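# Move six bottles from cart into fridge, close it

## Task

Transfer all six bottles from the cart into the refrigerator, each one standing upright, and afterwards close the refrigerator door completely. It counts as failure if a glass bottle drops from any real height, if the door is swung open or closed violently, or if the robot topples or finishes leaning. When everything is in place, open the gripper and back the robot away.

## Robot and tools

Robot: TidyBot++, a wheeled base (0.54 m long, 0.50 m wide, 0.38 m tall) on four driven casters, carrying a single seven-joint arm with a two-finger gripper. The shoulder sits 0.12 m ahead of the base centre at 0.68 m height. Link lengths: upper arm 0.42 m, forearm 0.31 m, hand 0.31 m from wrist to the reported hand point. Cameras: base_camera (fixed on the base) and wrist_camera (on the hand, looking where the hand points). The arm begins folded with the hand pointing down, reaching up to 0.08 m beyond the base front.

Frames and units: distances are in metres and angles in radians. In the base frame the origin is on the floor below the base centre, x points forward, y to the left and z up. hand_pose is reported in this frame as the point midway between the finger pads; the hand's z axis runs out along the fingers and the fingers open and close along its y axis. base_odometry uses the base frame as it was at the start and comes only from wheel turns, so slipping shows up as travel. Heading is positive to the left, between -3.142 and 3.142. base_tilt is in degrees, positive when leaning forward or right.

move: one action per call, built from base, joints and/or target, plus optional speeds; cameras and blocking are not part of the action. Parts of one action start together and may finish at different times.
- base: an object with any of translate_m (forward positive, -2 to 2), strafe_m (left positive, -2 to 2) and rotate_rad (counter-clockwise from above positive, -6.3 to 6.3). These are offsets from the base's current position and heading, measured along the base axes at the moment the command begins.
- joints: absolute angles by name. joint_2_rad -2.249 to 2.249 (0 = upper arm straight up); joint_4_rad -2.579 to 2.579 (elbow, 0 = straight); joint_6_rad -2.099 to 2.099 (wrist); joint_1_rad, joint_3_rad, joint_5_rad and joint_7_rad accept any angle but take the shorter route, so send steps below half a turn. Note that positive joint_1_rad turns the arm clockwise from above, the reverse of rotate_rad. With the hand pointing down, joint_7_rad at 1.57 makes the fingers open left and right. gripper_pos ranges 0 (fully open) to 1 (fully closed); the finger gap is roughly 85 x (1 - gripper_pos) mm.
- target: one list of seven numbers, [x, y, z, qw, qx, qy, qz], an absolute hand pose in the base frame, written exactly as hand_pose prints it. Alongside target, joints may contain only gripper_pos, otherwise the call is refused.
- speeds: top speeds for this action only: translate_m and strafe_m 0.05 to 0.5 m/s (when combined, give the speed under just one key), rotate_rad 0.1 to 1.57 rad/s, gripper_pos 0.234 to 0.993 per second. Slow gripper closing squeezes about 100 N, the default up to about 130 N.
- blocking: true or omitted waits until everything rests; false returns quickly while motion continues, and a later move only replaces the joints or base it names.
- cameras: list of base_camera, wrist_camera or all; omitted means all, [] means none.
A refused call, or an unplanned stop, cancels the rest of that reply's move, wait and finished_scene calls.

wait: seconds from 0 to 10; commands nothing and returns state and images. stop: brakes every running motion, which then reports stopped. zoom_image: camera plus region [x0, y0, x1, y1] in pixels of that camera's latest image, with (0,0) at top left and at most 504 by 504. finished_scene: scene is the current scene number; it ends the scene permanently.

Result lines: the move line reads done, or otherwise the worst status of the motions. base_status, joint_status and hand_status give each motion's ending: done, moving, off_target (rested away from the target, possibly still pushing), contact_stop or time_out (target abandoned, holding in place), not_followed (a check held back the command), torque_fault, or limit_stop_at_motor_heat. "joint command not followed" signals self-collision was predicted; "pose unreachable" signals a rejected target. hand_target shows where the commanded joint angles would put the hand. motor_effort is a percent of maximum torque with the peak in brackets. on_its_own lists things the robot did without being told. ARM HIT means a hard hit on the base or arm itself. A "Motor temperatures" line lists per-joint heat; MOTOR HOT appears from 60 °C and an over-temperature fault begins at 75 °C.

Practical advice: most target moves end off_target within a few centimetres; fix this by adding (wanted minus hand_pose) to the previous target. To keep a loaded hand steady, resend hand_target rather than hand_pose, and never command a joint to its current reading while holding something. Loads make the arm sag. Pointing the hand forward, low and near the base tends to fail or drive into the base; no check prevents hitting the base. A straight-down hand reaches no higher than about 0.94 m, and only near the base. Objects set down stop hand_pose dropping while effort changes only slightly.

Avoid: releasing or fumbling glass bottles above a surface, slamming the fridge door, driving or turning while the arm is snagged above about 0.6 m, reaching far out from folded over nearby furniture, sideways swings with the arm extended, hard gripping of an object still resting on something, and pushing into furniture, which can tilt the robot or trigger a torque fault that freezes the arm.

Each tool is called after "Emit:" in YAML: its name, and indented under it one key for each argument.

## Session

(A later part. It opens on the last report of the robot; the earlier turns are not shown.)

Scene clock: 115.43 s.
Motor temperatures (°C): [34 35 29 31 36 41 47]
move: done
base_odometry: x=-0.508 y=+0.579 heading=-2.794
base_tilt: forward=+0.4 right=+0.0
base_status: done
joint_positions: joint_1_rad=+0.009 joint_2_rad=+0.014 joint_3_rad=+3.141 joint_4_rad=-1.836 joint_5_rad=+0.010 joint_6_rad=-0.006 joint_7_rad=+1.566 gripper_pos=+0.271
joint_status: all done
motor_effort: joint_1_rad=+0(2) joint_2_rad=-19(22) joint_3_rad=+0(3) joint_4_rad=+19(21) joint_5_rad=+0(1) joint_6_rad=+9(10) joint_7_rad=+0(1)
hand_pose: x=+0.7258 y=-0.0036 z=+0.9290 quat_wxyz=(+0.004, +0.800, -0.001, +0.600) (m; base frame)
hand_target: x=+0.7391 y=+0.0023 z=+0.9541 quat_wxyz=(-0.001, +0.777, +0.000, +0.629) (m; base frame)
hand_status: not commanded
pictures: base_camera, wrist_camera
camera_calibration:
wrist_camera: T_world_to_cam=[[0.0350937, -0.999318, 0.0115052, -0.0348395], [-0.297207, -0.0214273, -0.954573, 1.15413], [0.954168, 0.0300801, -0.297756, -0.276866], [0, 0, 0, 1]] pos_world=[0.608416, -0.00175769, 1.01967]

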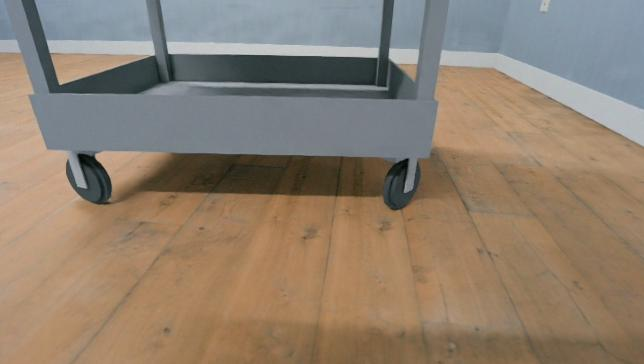

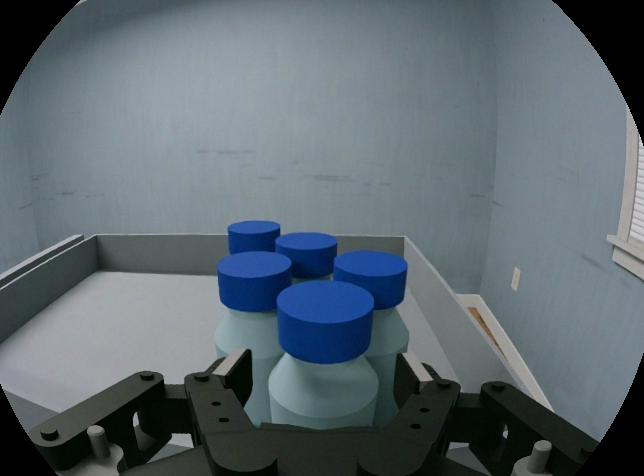

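Emit:
move:
  base: {"translate_m": 0.042}
  speeds: {"translate_m": 0.1}
  cameras: ["wrist_camera"]

Scene clock: 117.13 s.
Motor temperatures (°C): [34 35 29 31 36 41 47]
move: done
base_odometry: x=-0.548 y=+0.564 heading=-2.794
base_tilt: forward=+0.4 right=-0.1
base_status: done
joint_positions: joint_1_rad=+0.009 joint_2_rad=+0.016 joint_3_rad=+3.141 joint_4_rad=-1.836 joint_5_rad=+0.010 joint_6_rad=-0.003 joint_7_rad=+1.566 gripper_pos=+0.271
joint_status: not commanded
motor_effort: joint_1_rad=+1(1) joint_2_rad=-20(22) joint_3_rad=+0(1) joint_4_rad=+20(21) joint_5_rad=+0(0) joint_6_rad=+9(10) joint_7_rad=+0(0)
hand_pose: x=+0.7266 y=-0.0035 z=+0.9285 quat_wxyz=(+0.004, +0.800, -0.001, +0.600) (m; base frame)
hand_target: x=+0.7391 y=+0.0023 z=+0.9541 quat_wxyz=(-0.001, +0.777, +0.000, +0.629) (m; base frame)
hand_status: not commanded
pictures: wrist_camera
camera_calibration:
wrist_camera: T_world_to_cam=[[0.035173, -0.999315, 0.011524, -0.0348988], [-0.296578, -0.0214489, -0.954768, 1.15363], [0.954361, 0.0301643, -0.297129, -0.27849], [0, 0, 0, 1]] pos_world=[0.609149, -0.00173025, 1.01911]

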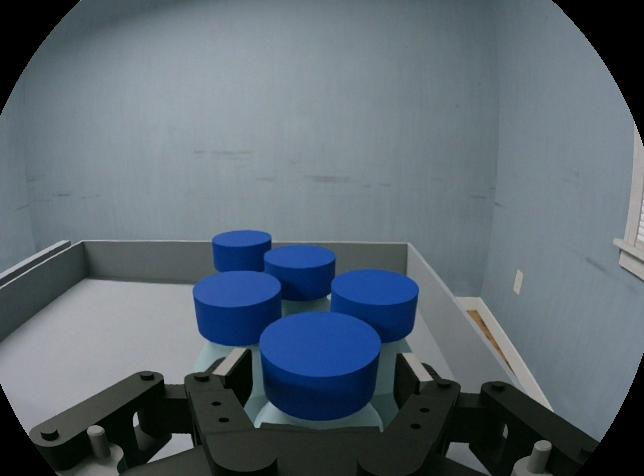

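Emit:
move:
  base: {"translate_m": 0.011}
  speeds: {"translate_m": 0.1}
  joints: {"joint_4_rad": -1.816}
  cameras: ["wrist_camera"]

Emit:
move:
  joints: {"gripper_pos": 0.6}
  speeds: {"gripper_pos": 0.234}
  cameras: ["wrist_camera"]

Scene clock: 118.67 s.
Motor temperatures (°C): [34 35 29 31 36 41 47]
move: done
base_odometry: x=-0.558 y=+0.561 heading=-2.795
base_tilt: forward=+0.4 right=+0.0
base_status: done
joint_positions: joint_1_rad=+0.009 joint_2_rad=+0.021 joint_3_rad=+3.141 joint_4_rad=-1.836 joint_5_rad=+0.010 joint_6_rad=-0.001 joint_7_rad=+1.566 gripper_pos=+0.271
joint_status: all done
motor_effort: joint_1_rad=+1(1) joint_2_rad=-19(22) joint_3_rad=+0(1) joint_4_rad=+20(20) joint_5_rad=+0(0) joint_6_rad=+9(9) joint_7_rad=+0(1)
hand_pose: x=+0.7279 y=-0.0035 z=+0.9258 quat_wxyz=(+0.004, +0.801, -0.001, +0.599) (m; base frame)
hand_target: x=+0.7382 y=+0.0023 z=+0.9505 quat_wxyz=(-0.001, +0.779, +0.000, +0.627) (m; base frame)
hand_status: not commanded
pictures: wrist_camera
camera_calibration:
wrist_camera: T_world_to_cam=[[0.0352283, -0.999315, 0.0113573, -0.0348091], [-0.300094, -0.0214176, -0.953669, 1.15304], [0.953259, 0.0301879, -0.300643, -0.276512], [0, 0, 0, 1]] pos_world=[0.610834, -0.00174257, 1.01688]

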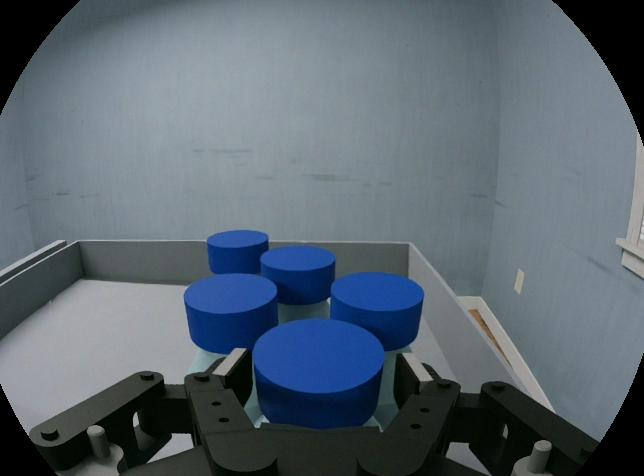

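Scene clock: 120.40 s.
Motor temperatures (°C): [34 35 29 31 36 41 47]
move: off_target
base_odometry: x=-0.558 y=+0.561 heading=-2.795
base_tilt: forward=+0.4 right=+0.0
base_status: not commanded
joint_positions: joint_1_rad=+0.006 joint_2_rad=+0.021 joint_3_rad=+3.141 joint_4_rad=-1.836 joint_5_rad=+0.010 joint_6_rad=-0.001 joint_7_rad=+1.566 gripper_pos=+0.419
joint_status: gripper_pos off_target (ended at +0.419, target +0.600)
motor_effort: joint_1_rad=+1(2) joint_2_rad=-17(20) joint_3_rad=+0(2) joint_4_rad=+19(20) joint_5_rad=+0(0) joint_6_rad=+9(9) joint_7_rad=-1(1)
hand_pose: x=+0.7279 y=-0.0017 z=+0.9259 quat_wxyz=(+0.003, +0.801, +0.000, +0.599) (m; base frame)
hand_target: x=+0.7382 y=+0.0023 z=+0.9505 quat_wxyz=(-0.001, +0.779, +0.000, +0.627) (m; base frame)
hand_status: not commanded
pictures: wrist_camera
camera_calibration:
wrist_camera: T_world_to_cam=[[0.038194, -0.999206, 0.0113592, -0.0351655], [-0.299855, -0.0223039, -0.953724, 1.15301], [0.95322, 0.0330204, -0.300469, -0.276698], [0, 0, 0, 1]] pos_world=[0.610834, -0.000284226, 1.01692]

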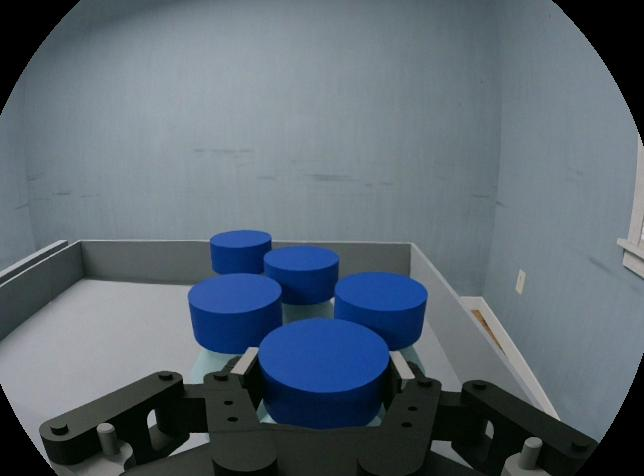

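Emit:
move:
  joints: {"joint_2_rad": -0.05, "joint_4_rad": -1.41, "joint_6_rad": -0.355}
  cameras: ["wrist_camera"]

Emit:
move:
  base: {"translate_m": -0.2}
  speeds: {"translate_m": 0.4}
  joints: {"joint_2_rad": -0.25, "joint_4_rad": -1.55, "joint_6_rad": -0.42}
  cameras: ["wrist_camera"]

Scene clock: 124.23 s.
Motor temperatures (°C): [34 35 29 31 36 41 47]
move: off_target
base_odometry: x=-0.558 y=+0.561 heading=-2.795
base_tilt: forward=+0.4 right=+0.0
base_status: not commanded
joint_positions: joint_1_rad=+0.006 joint_2_rad=-0.020 joint_3_rad=+3.141 joint_4_rad=-1.487 joint_5_rad=+0.010 joint_6_rad=-0.319 joint_7_rad=+1.566 gripper_pos=+0.419
joint_status: joint_4_rad off_target (ended at -1.487, target -1.410); the others done
motor_effort: joint_1_rad=+1(2) joint_2_rad=-24(27) joint_3_rad=+0(2) joint_4_rad=+25(28) joint_5_rad=+0(1) joint_6_rad=+14(17) joint_7_rad=+0(1)
hand_pose: x=+0.7275 y=-0.0027 z=+1.0684 quat_wxyz=(+0.004, +0.779, -0.001, +0.627) (m; base frame)
hand_target: x=+0.7134 y=+0.0023 z=+1.1231 quat_wxyz=(-0.001, +0.756, +0.000, +0.654) (m; base frame)
hand_status: not commanded
pictures: wrist_camera
camera_calibration:
wrist_camera: T_world_to_cam=[[0.034041, -0.999313, 0.0146278, -0.038219], [-0.231249, -0.0221148, -0.972643, 1.25908], [0.972299, 0.0297271, -0.231843, -0.320628], [0, 0, 0, 1]] pos_world=[0.604207, -0.000817201, 1.15086]

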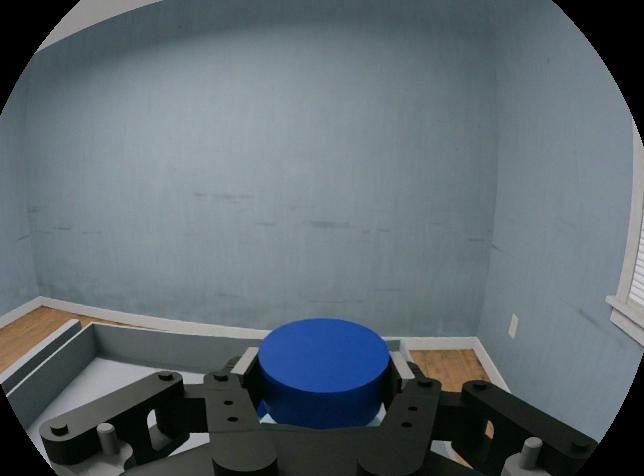

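Scene clock: 126.00 s.
Motor temperatures (°C): [34 35 29 31 36 41 47]
move: done
base_odometry: x=-0.370 y=+0.629 heading=-2.794
base_tilt: forward=+0.4 right=+0.0
base_status: done
joint_positions: joint_1_rad=+0.005 joint_2_rad=-0.242 joint_3_rad=+3.140 joint_4_rad=-1.545 joint_5_rad=+0.010 joint_6_rad=-0.387 joint_7_rad=+1.566 gripper_pos=+0.419
joint_status: all done
motor_effort: joint_1_rad=+0(2) joint_2_rad=-15(30) joint_3_rad=+0(2) joint_4_rad=+25(27) joint_5_rad=+0(1) joint_6_rad=+14(15) joint_7_rad=+0(1)
hand_pose: x=+0.6306 y=-0.0018 z=+1.1361 quat_wxyz=(+0.004, +0.748, -0.001, +0.663) (m; base frame)
hand_target: x=+0.6256 y=+0.0023 z=+1.1273 quat_wxyz=(-0.001, +0.758, +0.000, +0.652) (m; base frame)
hand_status: not commanded
pictures: wrist_camera
camera_calibration:
wrist_camera: T_world_to_cam=[[0.0326949, -0.999296, 0.0183927, -0.0384683], [-0.137506, -0.0227249, -0.99024, 1.26343], [0.989961, 0.0298467, -0.138153, -0.328306], [0, 0, 0, 1]] pos_world=[0.499997, 0.0000689398, 1.20645]

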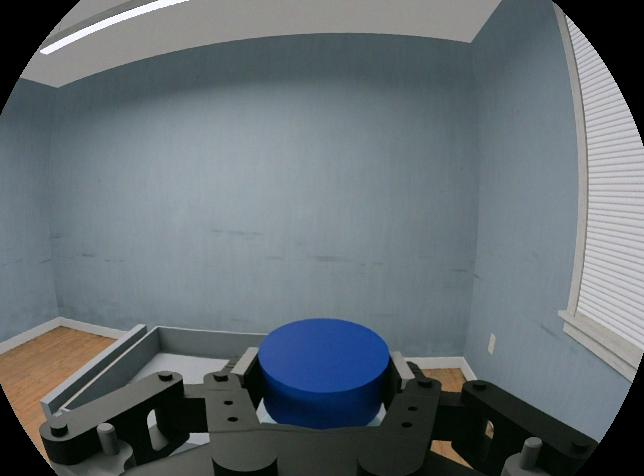

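Emit:
move:
  base: {"translate_m": 0.2055, "strafe_m": 1.138, "rotate_rad": 1.478}
  speeds: {"rotate_rad": 1.0}
  joints: {"joint_1_rad": 0.0, "joint_2_rad": -0.53, "joint_4_rad": -1.79, "joint_6_rad": -0.51}
  blocking: false
  cameras: []

Emit:
wait:
  seconds: 1.9
  cameras: []

Emit:
move:
  joints: {"joint_1_rad": 0.05, "joint_2_rad": 0.04, "joint_4_rad": -1.76, "joint_6_rad": 0.04}
  cameras: ["base_camera", "wrist_camera"]

Scene clock: 127.87 s.
Motor temperatures (°C): [34 35 29 31 36 41 47]
move: moving
base_odometry: x=-0.359 y=+0.565 heading=-2.592
base_tilt: forward=+0.4 right=+0.0
base_status: translate_m moving; strafe_m moving; rotate_rad moving
joint_positions: joint_1_rad=+0.007 joint_2_rad=-0.323 joint_3_rad=+3.153 joint_4_rad=-1.647 joint_5_rad=+0.010 joint_6_rad=-0.420 joint_7_rad=+1.566 gripper_pos=+0.419
joint_status: joint_1_rad moving; joint_2_rad moving; joint_4_rad moving; joint_6_rad moving
motor_effort: joint_1_rad=-2(3) joint_2_rad=-14(17) joint_3_rad=-2(4) joint_4_rad=+25(25) joint_5_rad=+0(1) joint_6_rad=+14(15) joint_7_rad=-1(1)
hand_pose: x=+0.5970 y=-0.0100 z=+1.1039 quat_wxyz=(+0.007, +0.766, -0.008, +0.643) (m; base frame)
hand_target: x=+0.5695 y=+0.0023 z=+1.1083 quat_wxyz=(+0.000, +0.766, +0.000, +0.643) (m; base frame)
hand_status: not commanded
pictures: none
No camera images: "cameras" was empty.

Scene clock: 129.77 s.
Motor temperatures (°C): [34 35 29 31 36 41 47]
earlier move: moving
base_odometry: x=-0.225 y=-0.221 heading=-1.315
base_tilt: forward=+0.4 right=-0.1
base_status: translate_m moving; strafe_m moving; rotate_rad moving
joint_positions: joint_1_rad=+0.006 joint_2_rad=-0.510 joint_3_rad=+3.141 joint_4_rad=-1.783 joint_5_rad=+0.010 joint_6_rad=-0.475 joint_7_rad=+1.566 gripper_pos=+0.419
joint_status: all done
motor_effort: joint_1_rad=+0(3) joint_2_rad=-4(17) joint_3_rad=+0(4) joint_4_rad=+24(26) joint_5_rad=+0(1) joint_6_rad=+14(15) joint_7_rad=+0(1)
hand_pose: x=+0.5204 y=-0.0023 z=+1.0866 quat_wxyz=(+0.005, +0.767, -0.002, +0.642) (m; base frame)
hand_target: x=+0.5107 y=+0.0022 z=+1.0793 quat_wxyz=(+0.000, +0.774, +0.001, +0.633) (m; base frame)
hand_status: not commanded
wait: 1.90 s; no rest
pictures: none
No camera images: "cameras" was empty.

Scene clock: 131.63 s.
Motor temperatures (°C): [34 35 29 31 36 41 47]
move: done
base_odometry: x=-0.176 y=-0.511 heading=-1.316
base_tilt: forward=+0.4 right=+0.0
base_status: done
joint_positions: joint_1_rad=+0.034 joint_2_rad=+0.047 joint_3_rad=+3.141 joint_4_rad=-1.783 joint_5_rad=+0.010 joint_6_rad=-0.063 joint_7_rad=+1.566 gripper_pos=+0.419
joint_status: all done
motor_effort: joint_1_rad=+1(1) joint_2_rad=-26(28) joint_3_rad=+0(1) joint_4_rad=+24(27) joint_5_rad=+0(1) joint_6_rad=+14(14) joint_7_rad=+0(1)
hand_pose: x=+0.7376 y=-0.0198 z=+0.9234 quat_wxyz=(+0.012, +0.811, -0.012, +0.585) (m; base frame)
hand_target: x=+0.7470 y=-0.0291 z=+0.9722 quat_wxyz=(+0.015, +0.771, -0.019, +0.637) (m; base frame)
hand_status: not commanded
pictures: base_camera, wrist_camera
camera_calibration:
wrist_camera: T_world_to_cam=[[0.00910999, -0.999908, 0.0100329, -0.030934], [-0.33315, -0.0124951, -0.942791, 1.16778], [0.94283, 0.00524635, -0.333234, -0.248695], [0, 0, 0, 1]] pos_world=[0.623804, -0.015035, 1.01841]

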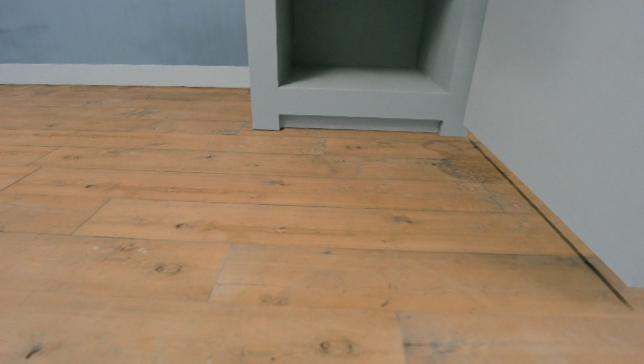

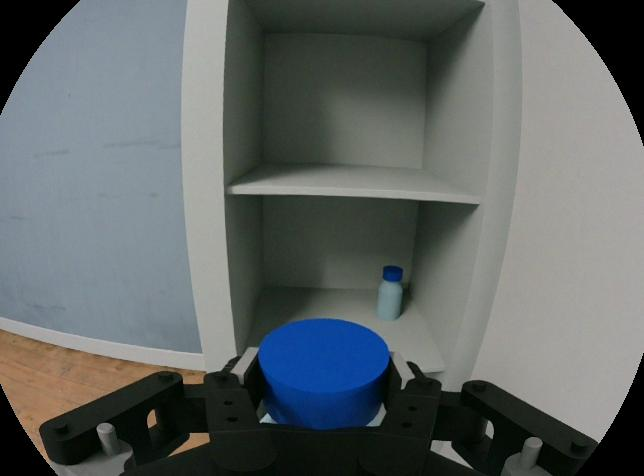

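Emit:
zoom_image:
  camera: "base_camera"
  region: [230, 90, 490, 160]

Scaled by 1.938.

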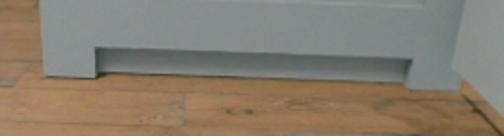

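Emit:
move:
  base: {"translate_m": 0.07, "rotate_rad": -0.01}
  speeds: {"translate_m": 0.2}
  joints: {"joint_1_rad": 0.105, "joint_2_rad": 0.89, "joint_4_rad": -1.2, "joint_6_rad": 0.4}

Scene clock: 135.10 s.
Motor temperatures (°C): [34 35 29 31 36 42 47]
move: off_target
base_odometry: x=-0.159 y=-0.579 heading=-1.327
base_tilt: forward=+0.4 right=+0.0
base_status: done
joint_positions: joint_1_rad=+0.090 joint_2_rad=+0.896 joint_3_rad=+3.140 joint_4_rad=-1.280 joint_5_rad=+0.010 joint_6_rad=+0.300 joint_7_rad=+1.566 gripper_pos=+0.419
joint_status: joint_4_rad off_target (ended at -1.280, target -1.200); the others done
motor_effort: joint_1_rad=+0(3) joint_2_rad=-50(53) joint_3_rad=-1(2) joint_4_rad=+22(26) joint_5_rad=+0(1) joint_6_rad=+13(15) joint_7_rad=+0(1)
hand_pose: x=+0.9998 y=-0.0762 z=+0.6724 quat_wxyz=(+0.026, +0.806, -0.033, +0.591) (m; base frame)
hand_target: x=+1.0232 y=-0.0931 z=+0.7536 quat_wxyz=(+0.034, +0.747, -0.040, +0.663) (m; base frame)
hand_status: not commanded
pictures: base_camera, wrist_camera
camera_calibration:
wrist_camera: T_world_to_cam=[[-0.0426274, -0.99906, 0.00791932, -0.033905], [-0.317594, 0.00603471, -0.948208, 1.0073], [0.947268, -0.0429347, -0.317553, -0.597901], [0, 0, 0, 1]] pos_world=[0.884841, -0.0656226, 0.765535]

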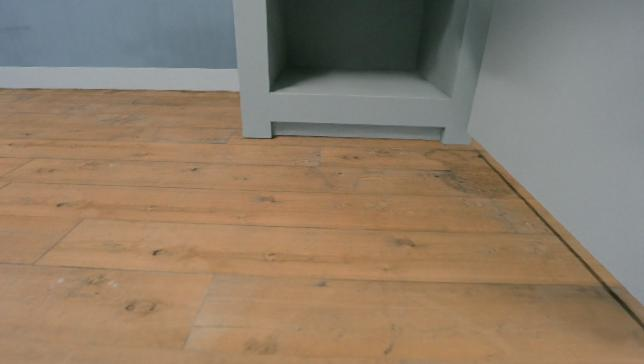

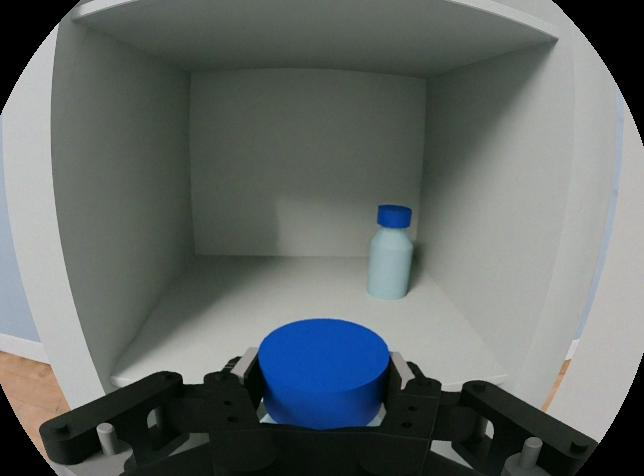

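Emit:
zoom_image:
  camera: "base_camera"
  region: [230, 90, 490, 160]

Scaled by 1.938.

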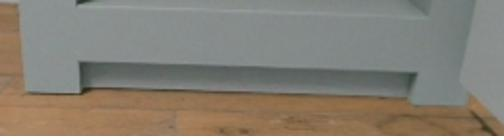

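Emit:
move:
  base: {"translate_m": 0.412, "strafe_m": 0.01}
  speeds: {"translate_m": 0.3}
  cameras: ["wrist_camera"]

Scene clock: 138.80 s.
Motor temperatures (°C): [34 35 29 31 36 42 47]
move: done
base_odometry: x=-0.049 y=-0.977 heading=-1.327
base_tilt: forward=+0.4 right=+0.0
base_status: done
joint_positions: joint_1_rad=+0.094 joint_2_rad=+0.896 joint_3_rad=+3.140 joint_4_rad=-1.274 joint_5_rad=+0.010 joint_6_rad=+0.304 joint_7_rad=+1.566 gripper_pos=+0.419
joint_status: not commanded
motor_effort: joint_1_rad=+1(2) joint_2_rad=-50(51) joint_3_rad=-1(2) joint_4_rad=+22(23) joint_5_rad=+0(0) joint_6_rad=+13(14) joint_7_rad=+0(1)
hand_pose: x=+1.0013 y=-0.0798 z=+0.6764 quat_wxyz=(+0.027, +0.803, -0.035, +0.595) (m; base frame)
hand_target: x=+1.0232 y=-0.0931 z=+0.7536 quat_wxyz=(+0.034, +0.747, -0.040, +0.663) (m; base frame)
hand_status: not commanded
pictures: wrist_camera
camera_calibration:
wrist_camera: T_world_to_cam=[[-0.0465956, -0.998879, 0.00828394, -0.0337395], [-0.309192, 0.00653649, -0.950977, 1.00503], [0.949857, -0.0468727, -0.30915, -0.606767], [0, 0, 0, 1]] pos_world=[0.885518, -0.0687119, 0.768461]

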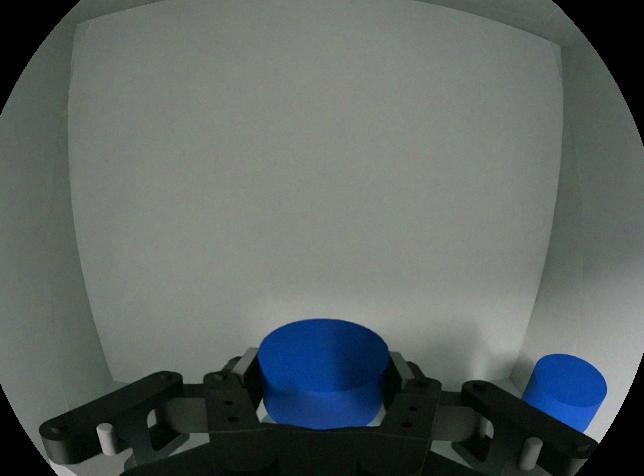

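Emit:
move:
  joints: {"joint_2_rad": 0.922, "joint_6_rad": 0.42}
  cameras: []

Emit:
move:
  joints: {"joint_2_rad": 0.937, "joint_6_rad": 0.432}
  cameras: []

Emit:
move:
  joints: {"joint_2_rad": 0.95, "joint_6_rad": 0.442}
  cameras: ["wrist_camera"]

Scene clock: 139.93 s.
Motor temperatures (°C): [34 35 29 31 36 42 47]
move: done
base_odometry: x=-0.049 y=-0.977 heading=-1.327
base_tilt: forward=+0.4 right=+0.0
base_status: not commanded
joint_positions: joint_1_rad=+0.094 joint_2_rad=+0.919 joint_3_rad=+3.140 joint_4_rad=-1.274 joint_5_rad=+0.010 joint_6_rad=+0.325 joint_7_rad=+1.566 gripper_pos=+0.419
joint_status: all done
motor_effort: joint_1_rad=+1(1) joint_2_rad=-50(52) joint_3_rad=-1(2) joint_4_rad=+21(23) joint_5_rad=+0(0) joint_6_rad=+14(14) joint_7_rad=+0(1)
hand_pose: x=+1.0030 y=-0.0799 z=+0.6632 quat_wxyz=(+0.027, +0.803, -0.035, +0.594) (m; base frame)
hand_target: x=+1.0259 y=-0.0934 z=+0.7307 quat_wxyz=(+0.034, +0.751, -0.040, +0.658) (m; base frame)
hand_status: not commanded
pictures: none
No camera images: "cameras" was empty.

Scene clock: 140.57 s.
Motor temperatures (°C): [34 35 29 31 36 42 47]
move: done
base_odometry: x=-0.049 y=-0.977 heading=-1.327
base_tilt: forward=+0.4 right=+0.0
base_status: not commanded
joint_positions: joint_1_rad=+0.094 joint_2_rad=+0.930 joint_3_rad=+3.140 joint_4_rad=-1.274 joint_5_rad=+0.010 joint_6_rad=+0.337 joint_7_rad=+1.566 gripper_pos=+0.419
joint_status: all done
motor_effort: joint_1_rad=+1(1) joint_2_rad=-51(52) joint_3_rad=+0(1) joint_4_rad=+22(22) joint_5_rad=+0(0) joint_6_rad=+13(14) joint_7_rad=+0(0)
hand_pose: x=+1.0038 y=-0.0799 z=+0.6562 quat_wxyz=(+0.027, +0.803, -0.035, +0.594) (m; base frame)
hand_target: x=+1.0270 y=-0.0935 z=+0.7207 quat_wxyz=(+0.033, +0.752, -0.040, +0.657) (m; base frame)
hand_status: not commanded
pictures: none
No camera images: "cameras" was empty.

Scene clock: 141.23 s.
Motor temperatures (°C): [34 35 29 31 36 42 47]
move: done
base_odometry: x=-0.049 y=-0.977 heading=-1.327
base_tilt: forward=+0.4 right=+0.0
base_status: not commanded
joint_positions: joint_1_rad=+0.094 joint_2_rad=+0.942 joint_3_rad=+3.140 joint_4_rad=-1.274 joint_5_rad=+0.010 joint_6_rad=+0.347 joint_7_rad=+1.566 gripper_pos=+0.419
joint_status: all done
motor_effort: joint_1_rad=+0(1) joint_2_rad=-51(52) joint_3_rad=-1(1) joint_4_rad=+21(23) joint_5_rad=+0(0) joint_6_rad=+13(14) joint_7_rad=+0(0)
hand_pose: x=+1.0044 y=-0.0799 z=+0.6485 quat_wxyz=(+0.027, +0.804, -0.035, +0.593) (m; base frame)
hand_target: x=+1.0279 y=-0.0936 z=+0.7119 quat_wxyz=(+0.033, +0.753, -0.040, +0.656) (m; base frame)
hand_status: not commanded
pictures: wrist_camera
camera_calibration:
wrist_camera: T_world_to_cam=[[-0.0462775, -0.998898, 0.00785393, -0.0335838], [-0.311742, 0.00697199, -0.950141, 0.981571], [0.949039, -0.0464185, -0.311721, -0.615846], [0, 0, 0, 1]] pos_world=[0.888905, -0.0689769, 0.740923]

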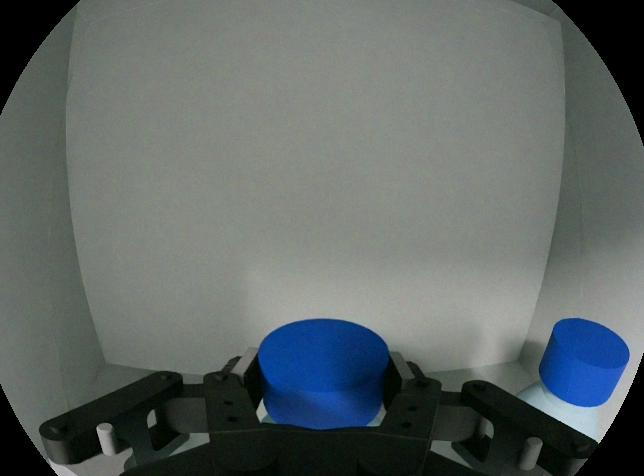

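Emit:
move:
  joints: {"joint_2_rad": 0.958, "joint_6_rad": 0.448}
  cameras: []

Emit:
move:
  joints: {"joint_2_rad": 0.966, "joint_6_rad": 0.454}
  cameras: []

Emit:
move:
  joints: {"joint_2_rad": 0.974, "joint_6_rad": 0.459}
  cameras: []

Scene clock: 142.13 s.
Motor temperatures (°C): [34 35 29 31 36 42 47]
move: done
base_odometry: x=-0.049 y=-0.977 heading=-1.327
base_tilt: forward=+0.4 right=+0.0
base_status: not commanded
joint_positions: joint_1_rad=+0.094 joint_2_rad=+0.947 joint_3_rad=+3.140 joint_4_rad=-1.274 joint_5_rad=+0.010 joint_6_rad=+0.353 joint_7_rad=+1.566 gripper_pos=+0.419
joint_status: all done
motor_effort: joint_1_rad=+0(1) joint_2_rad=-50(51) joint_3_rad=-1(1) joint_4_rad=+21(22) joint_5_rad=+0(1) joint_6_rad=+13(14) joint_7_rad=+0(1)
hand_pose: x=+1.0049 y=-0.0800 z=+0.6464 quat_wxyz=(+0.027, +0.803, -0.035, +0.594) (m; base frame)
hand_target: x=+1.0284 y=-0.0936 z=+0.7065 quat_wxyz=(+0.033, +0.754, -0.040, +0.655) (m; base frame)
hand_status: not commanded
pictures: none
No camera images: "cameras" was empty.

Scene clock: 142.63 s.
Motor temperatures (°C): [34 35 29 31 36 42 47]
move: done
base_odometry: x=-0.049 y=-0.977 heading=-1.327
base_tilt: forward=+0.4 right=-0.1
base_status: not commanded
joint_positions: joint_1_rad=+0.094 joint_2_rad=+0.950 joint_3_rad=+3.140 joint_4_rad=-1.273 joint_5_rad=+0.010 joint_6_rad=+0.361 joint_7_rad=+1.566 gripper_pos=+0.419
joint_status: all done
motor_effort: joint_1_rad=+0(1) joint_2_rad=-49(51) joint_3_rad=-1(1) joint_4_rad=+21(21) joint_5_rad=+0(0) joint_6_rad=+13(13) joint_7_rad=+0(1)
hand_pose: x=+1.0055 y=-0.0800 z=+0.6463 quat_wxyz=(+0.027, +0.802, -0.035, +0.596) (m; base frame)
hand_target: x=+1.0288 y=-0.0937 z=+0.7010 quat_wxyz=(+0.033, +0.754, -0.040, +0.655) (m; base frame)
hand_status: not commanded
pictures: none
No camera images: "cameras" was empty.

Scene clock: 143.13 s.
Motor temperatures (°C): [34 35 29 31 36 42 47]
move: done
base_odometry: x=-0.049 y=-0.977 heading=-1.327
base_tilt: forward=+0.4 right=+0.0
base_status: not commanded
joint_positions: joint_1_rad=+0.094 joint_2_rad=+0.953 joint_3_rad=+3.140 joint_4_rad=-1.273 joint_5_rad=+0.010 joint_6_rad=+0.368 joint_7_rad=+1.566 gripper_pos=+0.419
joint_status: all done
motor_effort: joint_1_rad=+1(1) joint_2_rad=-49(50) joint_3_rad=-1(1) joint_4_rad=+21(21) joint_5_rad=+0(0) joint_6_rad=+13(13) joint_7_rad=+0(1)
hand_pose: x=+1.0063 y=-0.0801 z=+0.6462 quat_wxyz=(+0.027, +0.800, -0.035, +0.598) (m; base frame)
hand_target: x=+1.0292 y=-0.0937 z=+0.6952 quat_wxyz=(+0.033, +0.755, -0.040, +0.653) (m; base frame)
hand_status: not commanded
pictures: none
No camera images: "cameras" was empty.

Emit:
move:
  joints: {"gripper_pos": 0.1}
  speeds: {"gripper_pos": 0.4}
  cameras: ["wrist_camera"]

Emit:
move:
  base: {"translate_m": -0.65}
  speeds: {"translate_m": 0.4}
  blocking: false
  cameras: []

Emit:
wait:
  seconds: 1.0
  cameras: ["wrist_camera"]

Scene clock: 145.43 s.
Motor temperatures (°C): [34 35 29 31 36 42 47]
move: done
base_odometry: x=-0.049 y=-0.977 heading=-1.327
base_tilt: forward=+0.4 right=+0.0
base_status: not commanded
joint_positions: joint_1_rad=+0.096 joint_2_rad=+0.953 joint_3_rad=+3.140 joint_4_rad=-1.241 joint_5_rad=+0.010 joint_6_rad=+0.401 joint_7_rad=+1.566 gripper_pos=+0.100
joint_status: all done
motor_effort: joint_1_rad=+1(1) joint_2_rad=-44(50) joint_3_rad=+0(2) joint_4_rad=+18(21) joint_5_rad=+0(1) joint_6_rad=+10(13) joint_7_rad=+0(1)
hand_pose: x=+1.0170 y=-0.0828 z=+0.6732 quat_wxyz=(+0.029, +0.781, -0.034, +0.624) (m; base frame)
hand_target: x=+1.0292 y=-0.0937 z=+0.6952 quat_wxyz=(+0.033, +0.755, -0.040, +0.653) (m; base frame)
hand_status: not commanded
pictures: wrist_camera
camera_calibration:
wrist_camera: T_world_to_cam=[[-0.0486355, -0.998756, 0.0110407, -0.035772], [-0.238909, 0.000899599, -0.971041, 0.948475], [0.969823, -0.0498648, -0.238656, -0.690891], [0, 0, 0, 1]] pos_world=[0.894902, -0.0710319, 0.756518]

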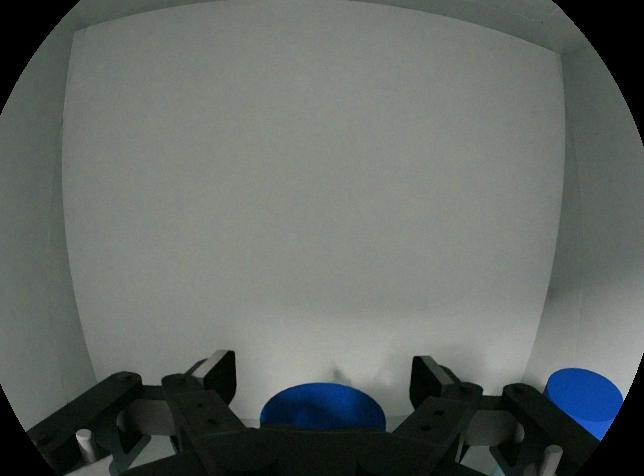

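Scene clock: 145.93 s.
Motor temperatures (°C): [34 35 29 32 36 42 47]
move: moving
base_odometry: x=-0.066 y=-0.913 heading=-1.328
base_tilt: forward=+0.4 right=+0.0
base_status: translate_m moving
joint_positions: joint_1_rad=+0.096 joint_2_rad=+0.953 joint_3_rad=+3.140 joint_4_rad=-1.240 joint_5_rad=+0.010 joint_6_rad=+0.401 joint_7_rad=+1.566 gripper_pos=+0.100
joint_status: not commanded
motor_effort: joint_1_rad=+3(3) joint_2_rad=-46(47) joint_3_rad=+1(2) joint_4_rad=+18(18) joint_5_rad=+0(1) joint_6_rad=+10(10) joint_7_rad=+0(1)
hand_pose: x=+1.0173 y=-0.0831 z=+0.6738 quat_wxyz=(+0.029, +0.780, -0.035, +0.624) (m; base frame)
hand_target: x=+1.0292 y=-0.0937 z=+0.6952 quat_wxyz=(+0.033, +0.755, -0.040, +0.653) (m; base frame)
hand_status: not commanded
pictures: none
No camera images: "cameras" was empty.

Scene clock: 146.93 s.
Motor temperatures (°C): [34 35 29 32 36 42 47]
earlier move: moving
base_odometry: x=-0.148 y=-0.577 heading=-1.328
base_tilt: forward=+0.4 right=+0.0
base_status: translate_m moving
joint_positions: joint_1_rad=+0.100 joint_2_rad=+0.953 joint_3_rad=+3.140 joint_4_rad=-1.239 joint_5_rad=+0.010 joint_6_rad=+0.401 joint_7_rad=+1.566 gripper_pos=+0.100
joint_status: not commanded
motor_effort: joint_1_rad=+1(4) joint_2_rad=-44(47) joint_3_rad=-1(2) joint_4_rad=+17(18) joint_5_rad=+0(1) joint_6_rad=+9(10) joint_7_rad=+0(1)
hand_pose: x=+1.0171 y=-0.0871 z=+0.6743 quat_wxyz=(+0.030, +0.780, -0.036, +0.624) (m; base frame)
hand_target: x=+1.0292 y=-0.0937 z=+0.6952 quat_wxyz=(+0.033, +0.755, -0.040, +0.653) (m; base frame)
hand_status: not commanded
wait: 1.00 s; no rest
pictures: wrist_camera
camera_calibration:
wrist_camera: T_world_to_cam=[[-0.0533598, -0.998513, 0.0111838, -0.0353202], [-0.236882, 0.00177719, -0.971537, 0.947923], [0.970072, -0.0544903, -0.236625, -0.692943], [0, 0, 0, 1]] pos_world=[0.894866, -0.074711, 0.757369]

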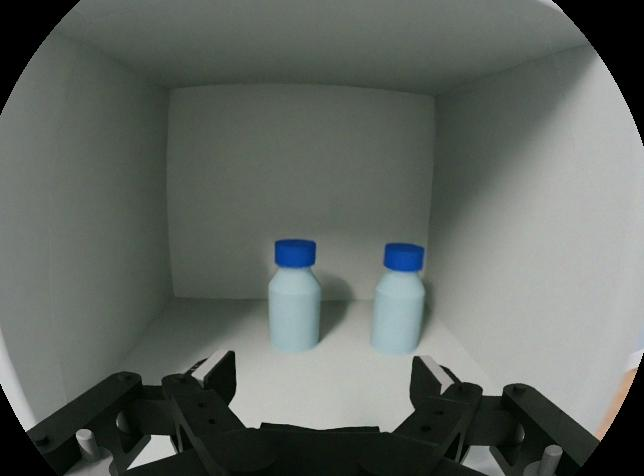

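Emit:
move:
  joints: {"joint_1_rad": 0.0, "joint_2_rad": -0.4, "joint_4_rad": -1.87, "joint_6_rad": -0.3, "gripper_pos": 0.27}
  cameras: []

Emit:
move:
  base: {"translate_m": -0.908, "strafe_m": -0.0965, "rotate_rad": -1.477}
  speeds: {"rotate_rad": 1.0}
  blocking: false
  cameras: []

Emit:
wait:
  seconds: 0.9
  cameras: []

Emit:
move:
  joints: {"joint_1_rad": 0.0, "joint_2_rad": 0.03, "joint_3_rad": 3.14, "joint_4_rad": -1.815, "joint_5_rad": 0.0, "joint_6_rad": 0.06, "joint_7_rad": 1.57, "gripper_pos": 0.27}

Scene clock: 150.47 s.
Motor temperatures (°C): [34 36 29 31 36 42 47]
move: done
base_odometry: x=-0.206 y=-0.346 heading=-1.327
base_tilt: forward=+0.4 right=+0.0
base_status: done
joint_positions: joint_1_rad=+0.016 joint_2_rad=-0.395 joint_3_rad=+3.140 joint_4_rad=-1.834 joint_5_rad=+0.010 joint_6_rad=-0.236 joint_7_rad=+1.566 gripper_pos=+0.271
joint_status: all done
motor_effort: joint_1_rad=+0(2) joint_2_rad=-7(48) joint_3_rad=+1(2) joint_4_rad=+20(21) joint_5_rad=+0(1) joint_6_rad=+9(11) joint_7_rad=+0(1)
hand_pose: x=+0.5783 y=-0.0058 z=+1.0792 quat_wxyz=(+0.008, +0.743, -0.004, +0.669) (m; base frame)
hand_target: x=+0.5730 y=+0.0022 z=+1.0394 quat_wxyz=(+0.000, +0.774, +0.000, +0.633) (m; base frame)
hand_status: not commanded
pictures: none
No camera images: "cameras" was empty.

Scene clock: 150.97 s.
Motor temperatures (°C): [34 36 29 31 36 42 47]
move: moving
base_odometry: x=-0.229 y=-0.281 heading=-1.529
base_tilt: forward=+0.4 right=+0.0
base_status: translate_m moving; strafe_m moving; rotate_rad moving
joint_positions: joint_1_rad=+0.009 joint_2_rad=-0.394 joint_3_rad=+3.138 joint_4_rad=-1.835 joint_5_rad=+0.010 joint_6_rad=-0.238 joint_7_rad=+1.566 gripper_pos=+0.271
joint_status: not commanded
motor_effort: joint_1_rad=+1(2) joint_2_rad=-9(10) joint_3_rad=+2(3) joint_4_rad=+20(21) joint_5_rad=+0(1) joint_6_rad=+9(10) joint_7_rad=+0(1)
hand_pose: x=+0.5787 y=-0.0019 z=+1.0770 quat_wxyz=(+0.005, +0.745, -0.001, +0.668) (m; base frame)
hand_target: x=+0.5730 y=+0.0022 z=+1.0394 quat_wxyz=(+0.000, +0.774, +0.000, +0.633) (m; base frame)
hand_status: not commanded
pictures: none
No camera images: "cameras" was empty.

Scene clock: 151.87 s.
Motor temperatures (°C): [34 36 29 31 36 42 47]
earlier move: moving
base_odometry: x=-0.356 y=+0.067 heading=-2.277
base_tilt: forward=+0.4 right=-0.1
base_status: translate_m moving; strafe_m moving; rotate_rad moving
joint_positions: joint_1_rad=+0.009 joint_2_rad=-0.395 joint_3_rad=+3.138 joint_4_rad=-1.836 joint_5_rad=+0.010 joint_6_rad=-0.239 joint_7_rad=+1.566 gripper_pos=+0.271
joint_status: not commanded
motor_effort: joint_1_rad=+1(2) joint_2_rad=-8(10) joint_3_rad=+0(3) joint_4_rad=+20(21) joint_5_rad=+1(1) joint_6_rad=+9(10) joint_7_rad=+0(1)
hand_pose: x=+0.5784 y=-0.0019 z=+1.0771 quat_wxyz=(+0.005, +0.745, -0.001, +0.668) (m; base frame)
hand_target: x=+0.5730 y=+0.0022 z=+1.0394 quat_wxyz=(+0.000, +0.774, +0.000, +0.633) (m; base frame)
hand_status: not commanded
wait: 0.90 s; no rest
pictures: none
No camera images: "cameras" was empty.

Scene clock: 153.73 s.
Motor temperatures (°C): [34 36 29 31 36 42 47]
move: done
base_odometry: x=-0.518 y=+0.512 heading=-2.806
base_tilt: forward=+0.4 right=+0.0
base_status: done
joint_positions: joint_1_rad=+0.009 joint_2_rad=+0.014 joint_3_rad=+3.145 joint_4_rad=-1.836 joint_5_rad=+0.010 joint_6_rad=-0.006 joint_7_rad=+1.566 gripper_pos=+0.271
joint_status: all done
motor_effort: joint_1_rad=+0(2) joint_2_rad=-19(22) joint_3_rad=+0(3) joint_4_rad=+20(21) joint_5_rad=+0(1) joint_6_rad=+9(10) joint_7_rad=+0(1)
hand_pose: x=+0.7259 y=-0.0062 z=+0.9287 quat_wxyz=(+0.005, +0.800, -0.003, +0.600) (m; base frame)
hand_target: x=+0.7384 y=+0.0023 z=+0.9511 quat_wxyz=(-0.001, +0.779, +0.000, +0.627) (m; base frame)
hand_status: not commanded
pictures: base_camera, wrist_camera
camera_calibration:
wrist_camera: T_world_to_cam=[[0.0306929, -0.999462, 0.0115429, -0.0343402], [-0.29781, -0.0201682, -0.954412, 1.15414], [0.954132, 0.0258561, -0.298269, -0.276462], [0, 0, 0, 1]] pos_world=[0.60855, -0.00389662, 1.01946]

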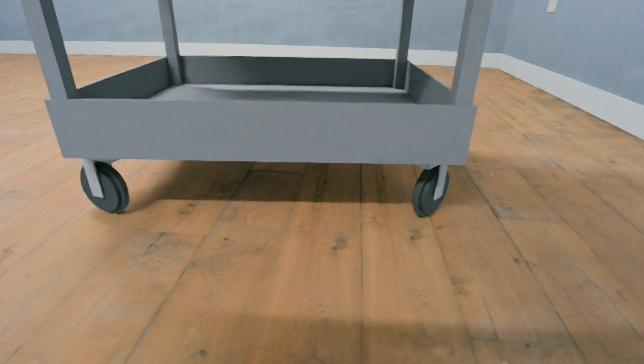

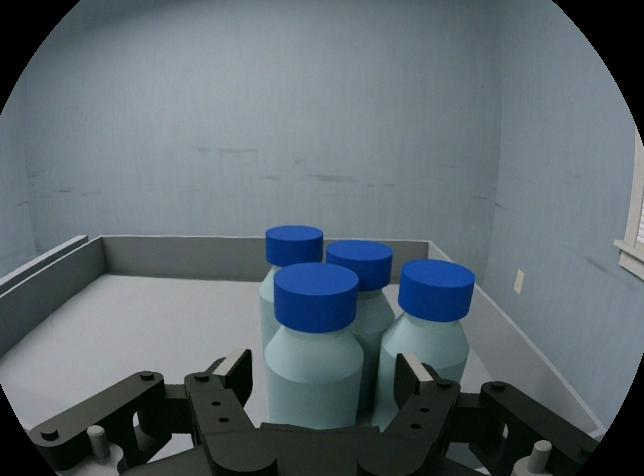

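Emit:
move:
  base: {"translate_m": 0.05, "strafe_m": 0.005}
  speeds: {"translate_m": 0.12}
  joints: {"gripper_pos": 0.31}
  cameras: ["wrist_camera"]

Scene clock: 155.63 s.
Motor temperatures (°C): [34 36 29 31 36 42 47]
move: done
base_odometry: x=-0.564 y=+0.491 heading=-2.806
base_tilt: forward=+0.4 right=+0.0
base_status: done
joint_positions: joint_1_rad=+0.009 joint_2_rad=+0.016 joint_3_rad=+3.145 joint_4_rad=-1.836 joint_5_rad=+0.010 joint_6_rad=-0.003 joint_7_rad=+1.566 gripper_pos=+0.311
joint_status: all done
motor_effort: joint_1_rad=+0(1) joint_2_rad=-19(22) joint_3_rad=+0(1) joint_4_rad=+20(21) joint_5_rad=+0(1) joint_6_rad=+9(10) joint_7_rad=+0(1)
hand_pose: x=+0.7267 y=-0.0061 z=+0.9282 quat_wxyz=(+0.005, +0.800, -0.003, +0.600) (m; base frame)
hand_target: x=+0.7384 y=+0.0023 z=+0.9511 quat_wxyz=(-0.001, +0.779, +0.000, +0.627) (m; base frame)
hand_status: not commanded
pictures: wrist_camera
camera_calibration:
wrist_camera: T_world_to_cam=[[0.0309215, -0.999455, 0.0115728, -0.0344288], [-0.297112, -0.0202459, -0.954628, 1.15358], [0.954342, 0.0260801, -0.297576, -0.278258], [0, 0, 0, 1]] pos_world=[0.609361, -0.00379767, 1.01884]

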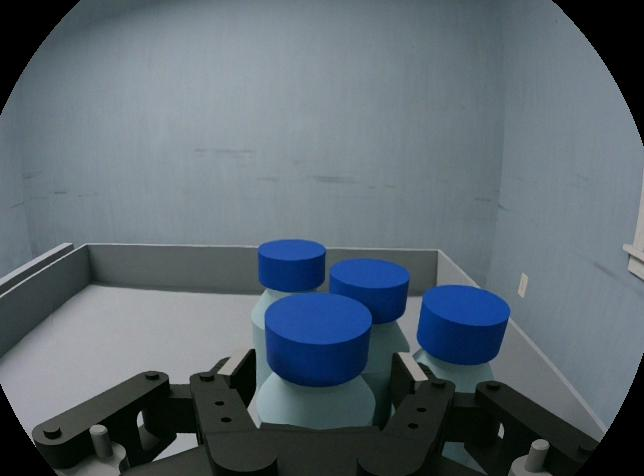

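Emit:
move:
  base: {"translate_m": 0.031, "strafe_m": 0.004}
  speeds: {"translate_m": 0.1}
  cameras: ["wrist_camera"]

Emit:
move:
  joints: {"gripper_pos": 0.6}
  speeds: {"gripper_pos": 0.234}
  cameras: ["wrist_camera"]

Scene clock: 157.43 s.
Motor temperatures (°C): [34 35 29 31 36 42 47]
move: done
base_odometry: x=-0.593 y=+0.477 heading=-2.806
base_tilt: forward=+0.4 right=+0.0
base_status: done
joint_positions: joint_1_rad=+0.009 joint_2_rad=+0.020 joint_3_rad=+3.145 joint_4_rad=-1.836 joint_5_rad=+0.010 joint_6_rad=-0.001 joint_7_rad=+1.566 gripper_pos=+0.311
joint_status: not commanded
motor_effort: joint_1_rad=+0(1) joint_2_rad=-19(23) joint_3_rad=+0(1) joint_4_rad=+19(20) joint_5_rad=+0(0) joint_6_rad=+9(10) joint_7_rad=+0(0)
hand_pose: x=+0.7278 y=-0.0061 z=+0.9261 quat_wxyz=(+0.005, +0.801, -0.003, +0.599) (m; base frame)
hand_target: x=+0.7384 y=+0.0023 z=+0.9511 quat_wxyz=(-0.001, +0.779, +0.000, +0.627) (m; base frame)
hand_status: not commanded
pictures: wrist_camera
camera_calibration:
wrist_camera: T_world_to_cam=[[0.030965, -0.999455, 0.011461, -0.0343719], [-0.299823, -0.0202264, -0.95378, 1.15311], [0.953492, 0.0260976, -0.300286, -0.276758], [0, 0, 0, 1]] pos_world=[0.610682, -0.00380718, 1.0171]

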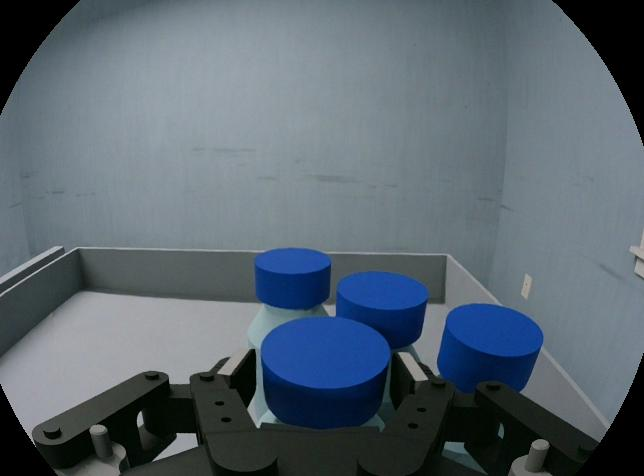

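Scene clock: 159.00 s.
Motor temperatures (°C): [34 35 29 31 36 42 47]
move: off_target
base_odometry: x=-0.593 y=+0.477 heading=-2.806
base_tilt: forward=+0.4 right=-0.1
base_status: not commanded
joint_positions: joint_1_rad=+0.009 joint_2_rad=+0.020 joint_3_rad=+3.145 joint_4_rad=-1.836 joint_5_rad=+0.010 joint_6_rad=-0.001 joint_7_rad=+1.566 gripper_pos=+0.420
joint_status: gripper_pos off_target (ended at +0.420, target +0.600)
motor_effort: joint_1_rad=+0(2) joint_2_rad=-18(20) joint_3_rad=-1(2) joint_4_rad=+19(20) joint_5_rad=+0(0) joint_6_rad=+9(9) joint_7_rad=+0(1)
hand_pose: x=+0.7279 y=-0.0061 z=+0.9264 quat_wxyz=(+0.005, +0.801, -0.003, +0.599) (m; base frame)
hand_target: x=+0.7384 y=+0.0023 z=+0.9511 quat_wxyz=(-0.001, +0.779, +0.000, +0.627) (m; base frame)
hand_status: not commanded
pictures: wrist_camera
camera_calibration:
wrist_camera: T_world_to_cam=[[0.0309636, -0.999454, 0.0114979, -0.0344087], [-0.298952, -0.0202373, -0.954053, 1.15302], [0.953766, 0.0261036, -0.299416, -0.277758], [0, 0, 0, 1]] pos_world=[0.610679, -0.00380551, 1.01727]

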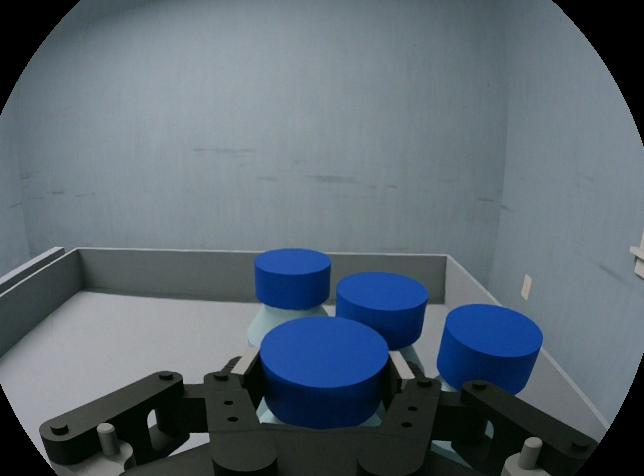

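Emit:
move:
  joints: {"joint_2_rad": -0.07, "joint_4_rad": -1.40, "joint_6_rad": -0.36}
  cameras: ["wrist_camera"]

Emit:
move:
  base: {"translate_m": -0.067, "strafe_m": 1.0765, "rotate_rad": 1.468}
  speeds: {"rotate_rad": 1.0}
  joints: {"joint_1_rad": 0.0, "joint_2_rad": -0.53, "joint_4_rad": -1.79, "joint_6_rad": -0.51}
  blocking: false
  cameras: []

Emit:
wait:
  seconds: 1.8
  cameras: []

Emit:
move:
  joints: {"joint_1_rad": -0.05, "joint_2_rad": 0.1, "joint_4_rad": -1.7, "joint_6_rad": 0.04}
  cameras: ["base_camera", "wrist_camera"]

Scene clock: 162.77 s.
Motor temperatures (°C): [34 35 29 32 36 42 47]
move: off_target
base_odometry: x=-0.593 y=+0.477 heading=-2.806
base_tilt: forward=+0.4 right=+0.0
base_status: not commanded
joint_positions: joint_1_rad=+0.009 joint_2_rad=-0.050 joint_3_rad=+3.145 joint_4_rad=-1.468 joint_5_rad=+0.010 joint_6_rad=-0.318 joint_7_rad=+1.566 gripper_pos=+0.420
joint_status: joint_4_rad off_target (ended at -1.468, target -1.400); the others done
motor_effort: joint_1_rad=+0(2) joint_2_rad=-22(26) joint_3_rad=+0(1) joint_4_rad=+24(27) joint_5_rad=+0(1) joint_6_rad=+13(16) joint_7_rad=+0(1)
hand_pose: x=+0.7156 y=-0.0068 z=+1.0986 quat_wxyz=(+0.007, +0.763, -0.004, +0.646) (m; base frame)
hand_target: x=+0.7039 y=+0.0023 z=+1.1395 quat_wxyz=(-0.001, +0.748, +0.000, +0.664) (m; base frame)
hand_status: not commanded
pictures: wrist_camera
camera_calibration:
wrist_camera: T_world_to_cam=[[0.0264595, -0.999516, 0.0163775, -0.0388325], [-0.18248, -0.0209373, -0.982987, 1.26209], [0.982853, 0.0230208, -0.182946, -0.363272], [0, 0, 0, 1]] pos_world=[0.588377, -0.0040261, 1.17479]

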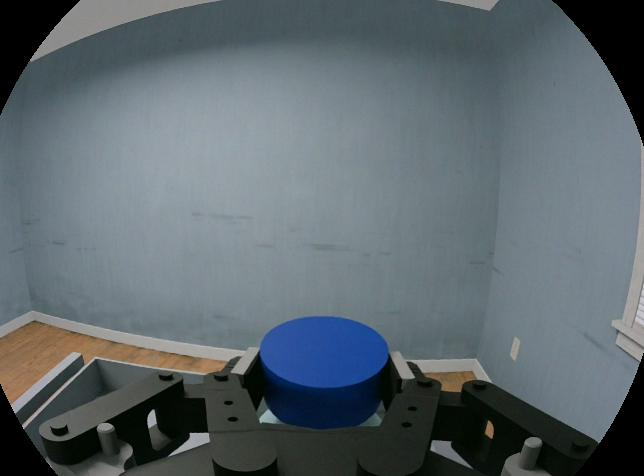

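Scene clock: 163.27 s.
Motor temperatures (°C): [34 35 29 32 36 42 47]
move: moving
base_odometry: x=-0.566 y=+0.413 heading=-2.604
base_tilt: forward=+0.4 right=+0.0
base_status: translate_m moving; strafe_m moving; rotate_rad moving
joint_positions: joint_1_rad=+0.013 joint_2_rad=-0.137 joint_3_rad=+3.157 joint_4_rad=-1.505 joint_5_rad=+0.010 joint_6_rad=-0.354 joint_7_rad=+1.566 gripper_pos=+0.420
joint_status: joint_1_rad moving; joint_2_rad moving; joint_4_rad moving; joint_6_rad moving
motor_effort: joint_1_rad=-1(4) joint_2_rad=-21(24) joint_3_rad=-3(5) joint_4_rad=+25(25) joint_5_rad=+0(1) joint_6_rad=+13(13) joint_7_rad=+0(1)
hand_pose: x=+0.6771 y=-0.0165 z=+1.1150 quat_wxyz=(+0.011, +0.758, -0.011, +0.652) (m; base frame)
hand_target: x=+0.6459 y=+0.0023 z=+1.1309 quat_wxyz=(-0.001, +0.756, +0.000, +0.655) (m; base frame)
hand_status: not commanded
pictures: none
No camera images: "cameras" was empty.

Scene clock: 165.07 s.
Motor temperatures (°C): [34 35 29 32 36 42 46]
earlier move: moving
base_odometry: x=-0.266 y=-0.300 heading=-1.336
base_tilt: forward=+0.4 right=+0.0
base_status: translate_m moving; strafe_m moving; rotate_rad moving
joint_positions: joint_1_rad=+0.007 joint_2_rad=-0.508 joint_3_rad=+3.140 joint_4_rad=-1.777 joint_5_rad=+0.010 joint_6_rad=-0.469 joint_7_rad=+1.566 gripper_pos=+0.420
joint_status: all done
motor_effort: joint_1_rad=+2(4) joint_2_rad=-5(24) joint_3_rad=+2(5) joint_4_rad=+24(25) joint_5_rad=+1(1) joint_6_rad=+12(14) joint_7_rad=+0(1)
hand_pose: x=+0.5213 y=-0.0021 z=+1.0909 quat_wxyz=(+0.005, +0.764, -0.002, +0.646) (m; base frame)
hand_target: x=+0.5107 y=+0.0022 z=+1.0794 quat_wxyz=(+0.000, +0.774, +0.000, +0.633) (m; base frame)
hand_status: not commanded
wait: 1.80 s; no rest
pictures: none
No camera images: "cameras" was empty.

Scene clock: 167.23 s.
Motor temperatures (°C): [34 35 29 32 36 42 46]
move: off_target
base_odometry: x=-0.175 y=-0.517 heading=-1.337
base_tilt: forward=+0.4 right=-0.1
base_status: done
joint_positions: joint_1_rad=-0.035 joint_2_rad=+0.100 joint_3_rad=+3.140 joint_4_rad=-1.776 joint_5_rad=+0.010 joint_6_rad=-0.052 joint_7_rad=+1.566 gripper_pos=+0.420
joint_status: joint_4_rad off_target (ended at -1.776, target -1.700); the others done
motor_effort: joint_1_rad=+1(1) joint_2_rad=-26(28) joint_3_rad=+0(1) joint_4_rad=+23(25) joint_5_rad=+0(1) joint_6_rad=+12(13) joint_7_rad=-1(1)
hand_pose: x=+0.7520 y=+0.0241 z=+0.8969 quat_wxyz=(-0.009, +0.821, +0.017, +0.570) (m; base frame)
hand_target: x=+0.7719 y=+0.0350 z=+0.9705 quat_wxyz=(-0.017, +0.770, +0.020, +0.637) (m; base frame)
hand_status: not commanded
pictures: base_camera, wrist_camera
camera_calibration:
wrist_camera: T_world_to_cam=[[0.0795448, -0.996797, 0.00829122, -0.0383851], [-0.365648, -0.0369147, -0.930021, 1.16173], [0.927348, 0.0709467, -0.367413, -0.230573], [0, 0, 0, 1]] pos_world=[0.64166, 0.0209811, 0.996036]

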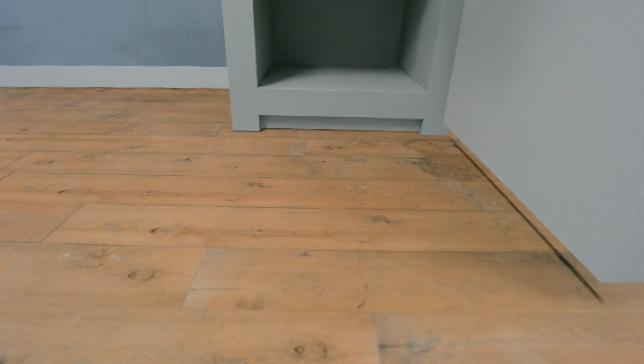

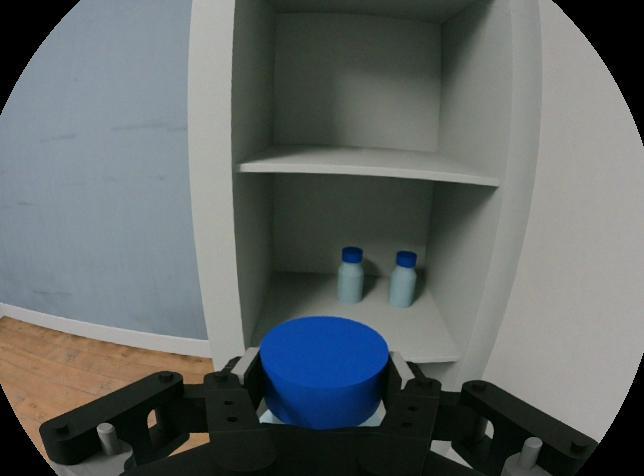

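Emit:
zoom_image:
  camera: "base_camera"
  region: [210, 90, 470, 160]

Scaled by 1.938.

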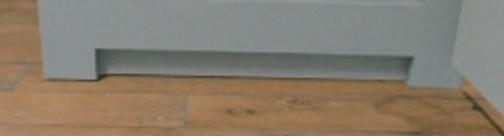

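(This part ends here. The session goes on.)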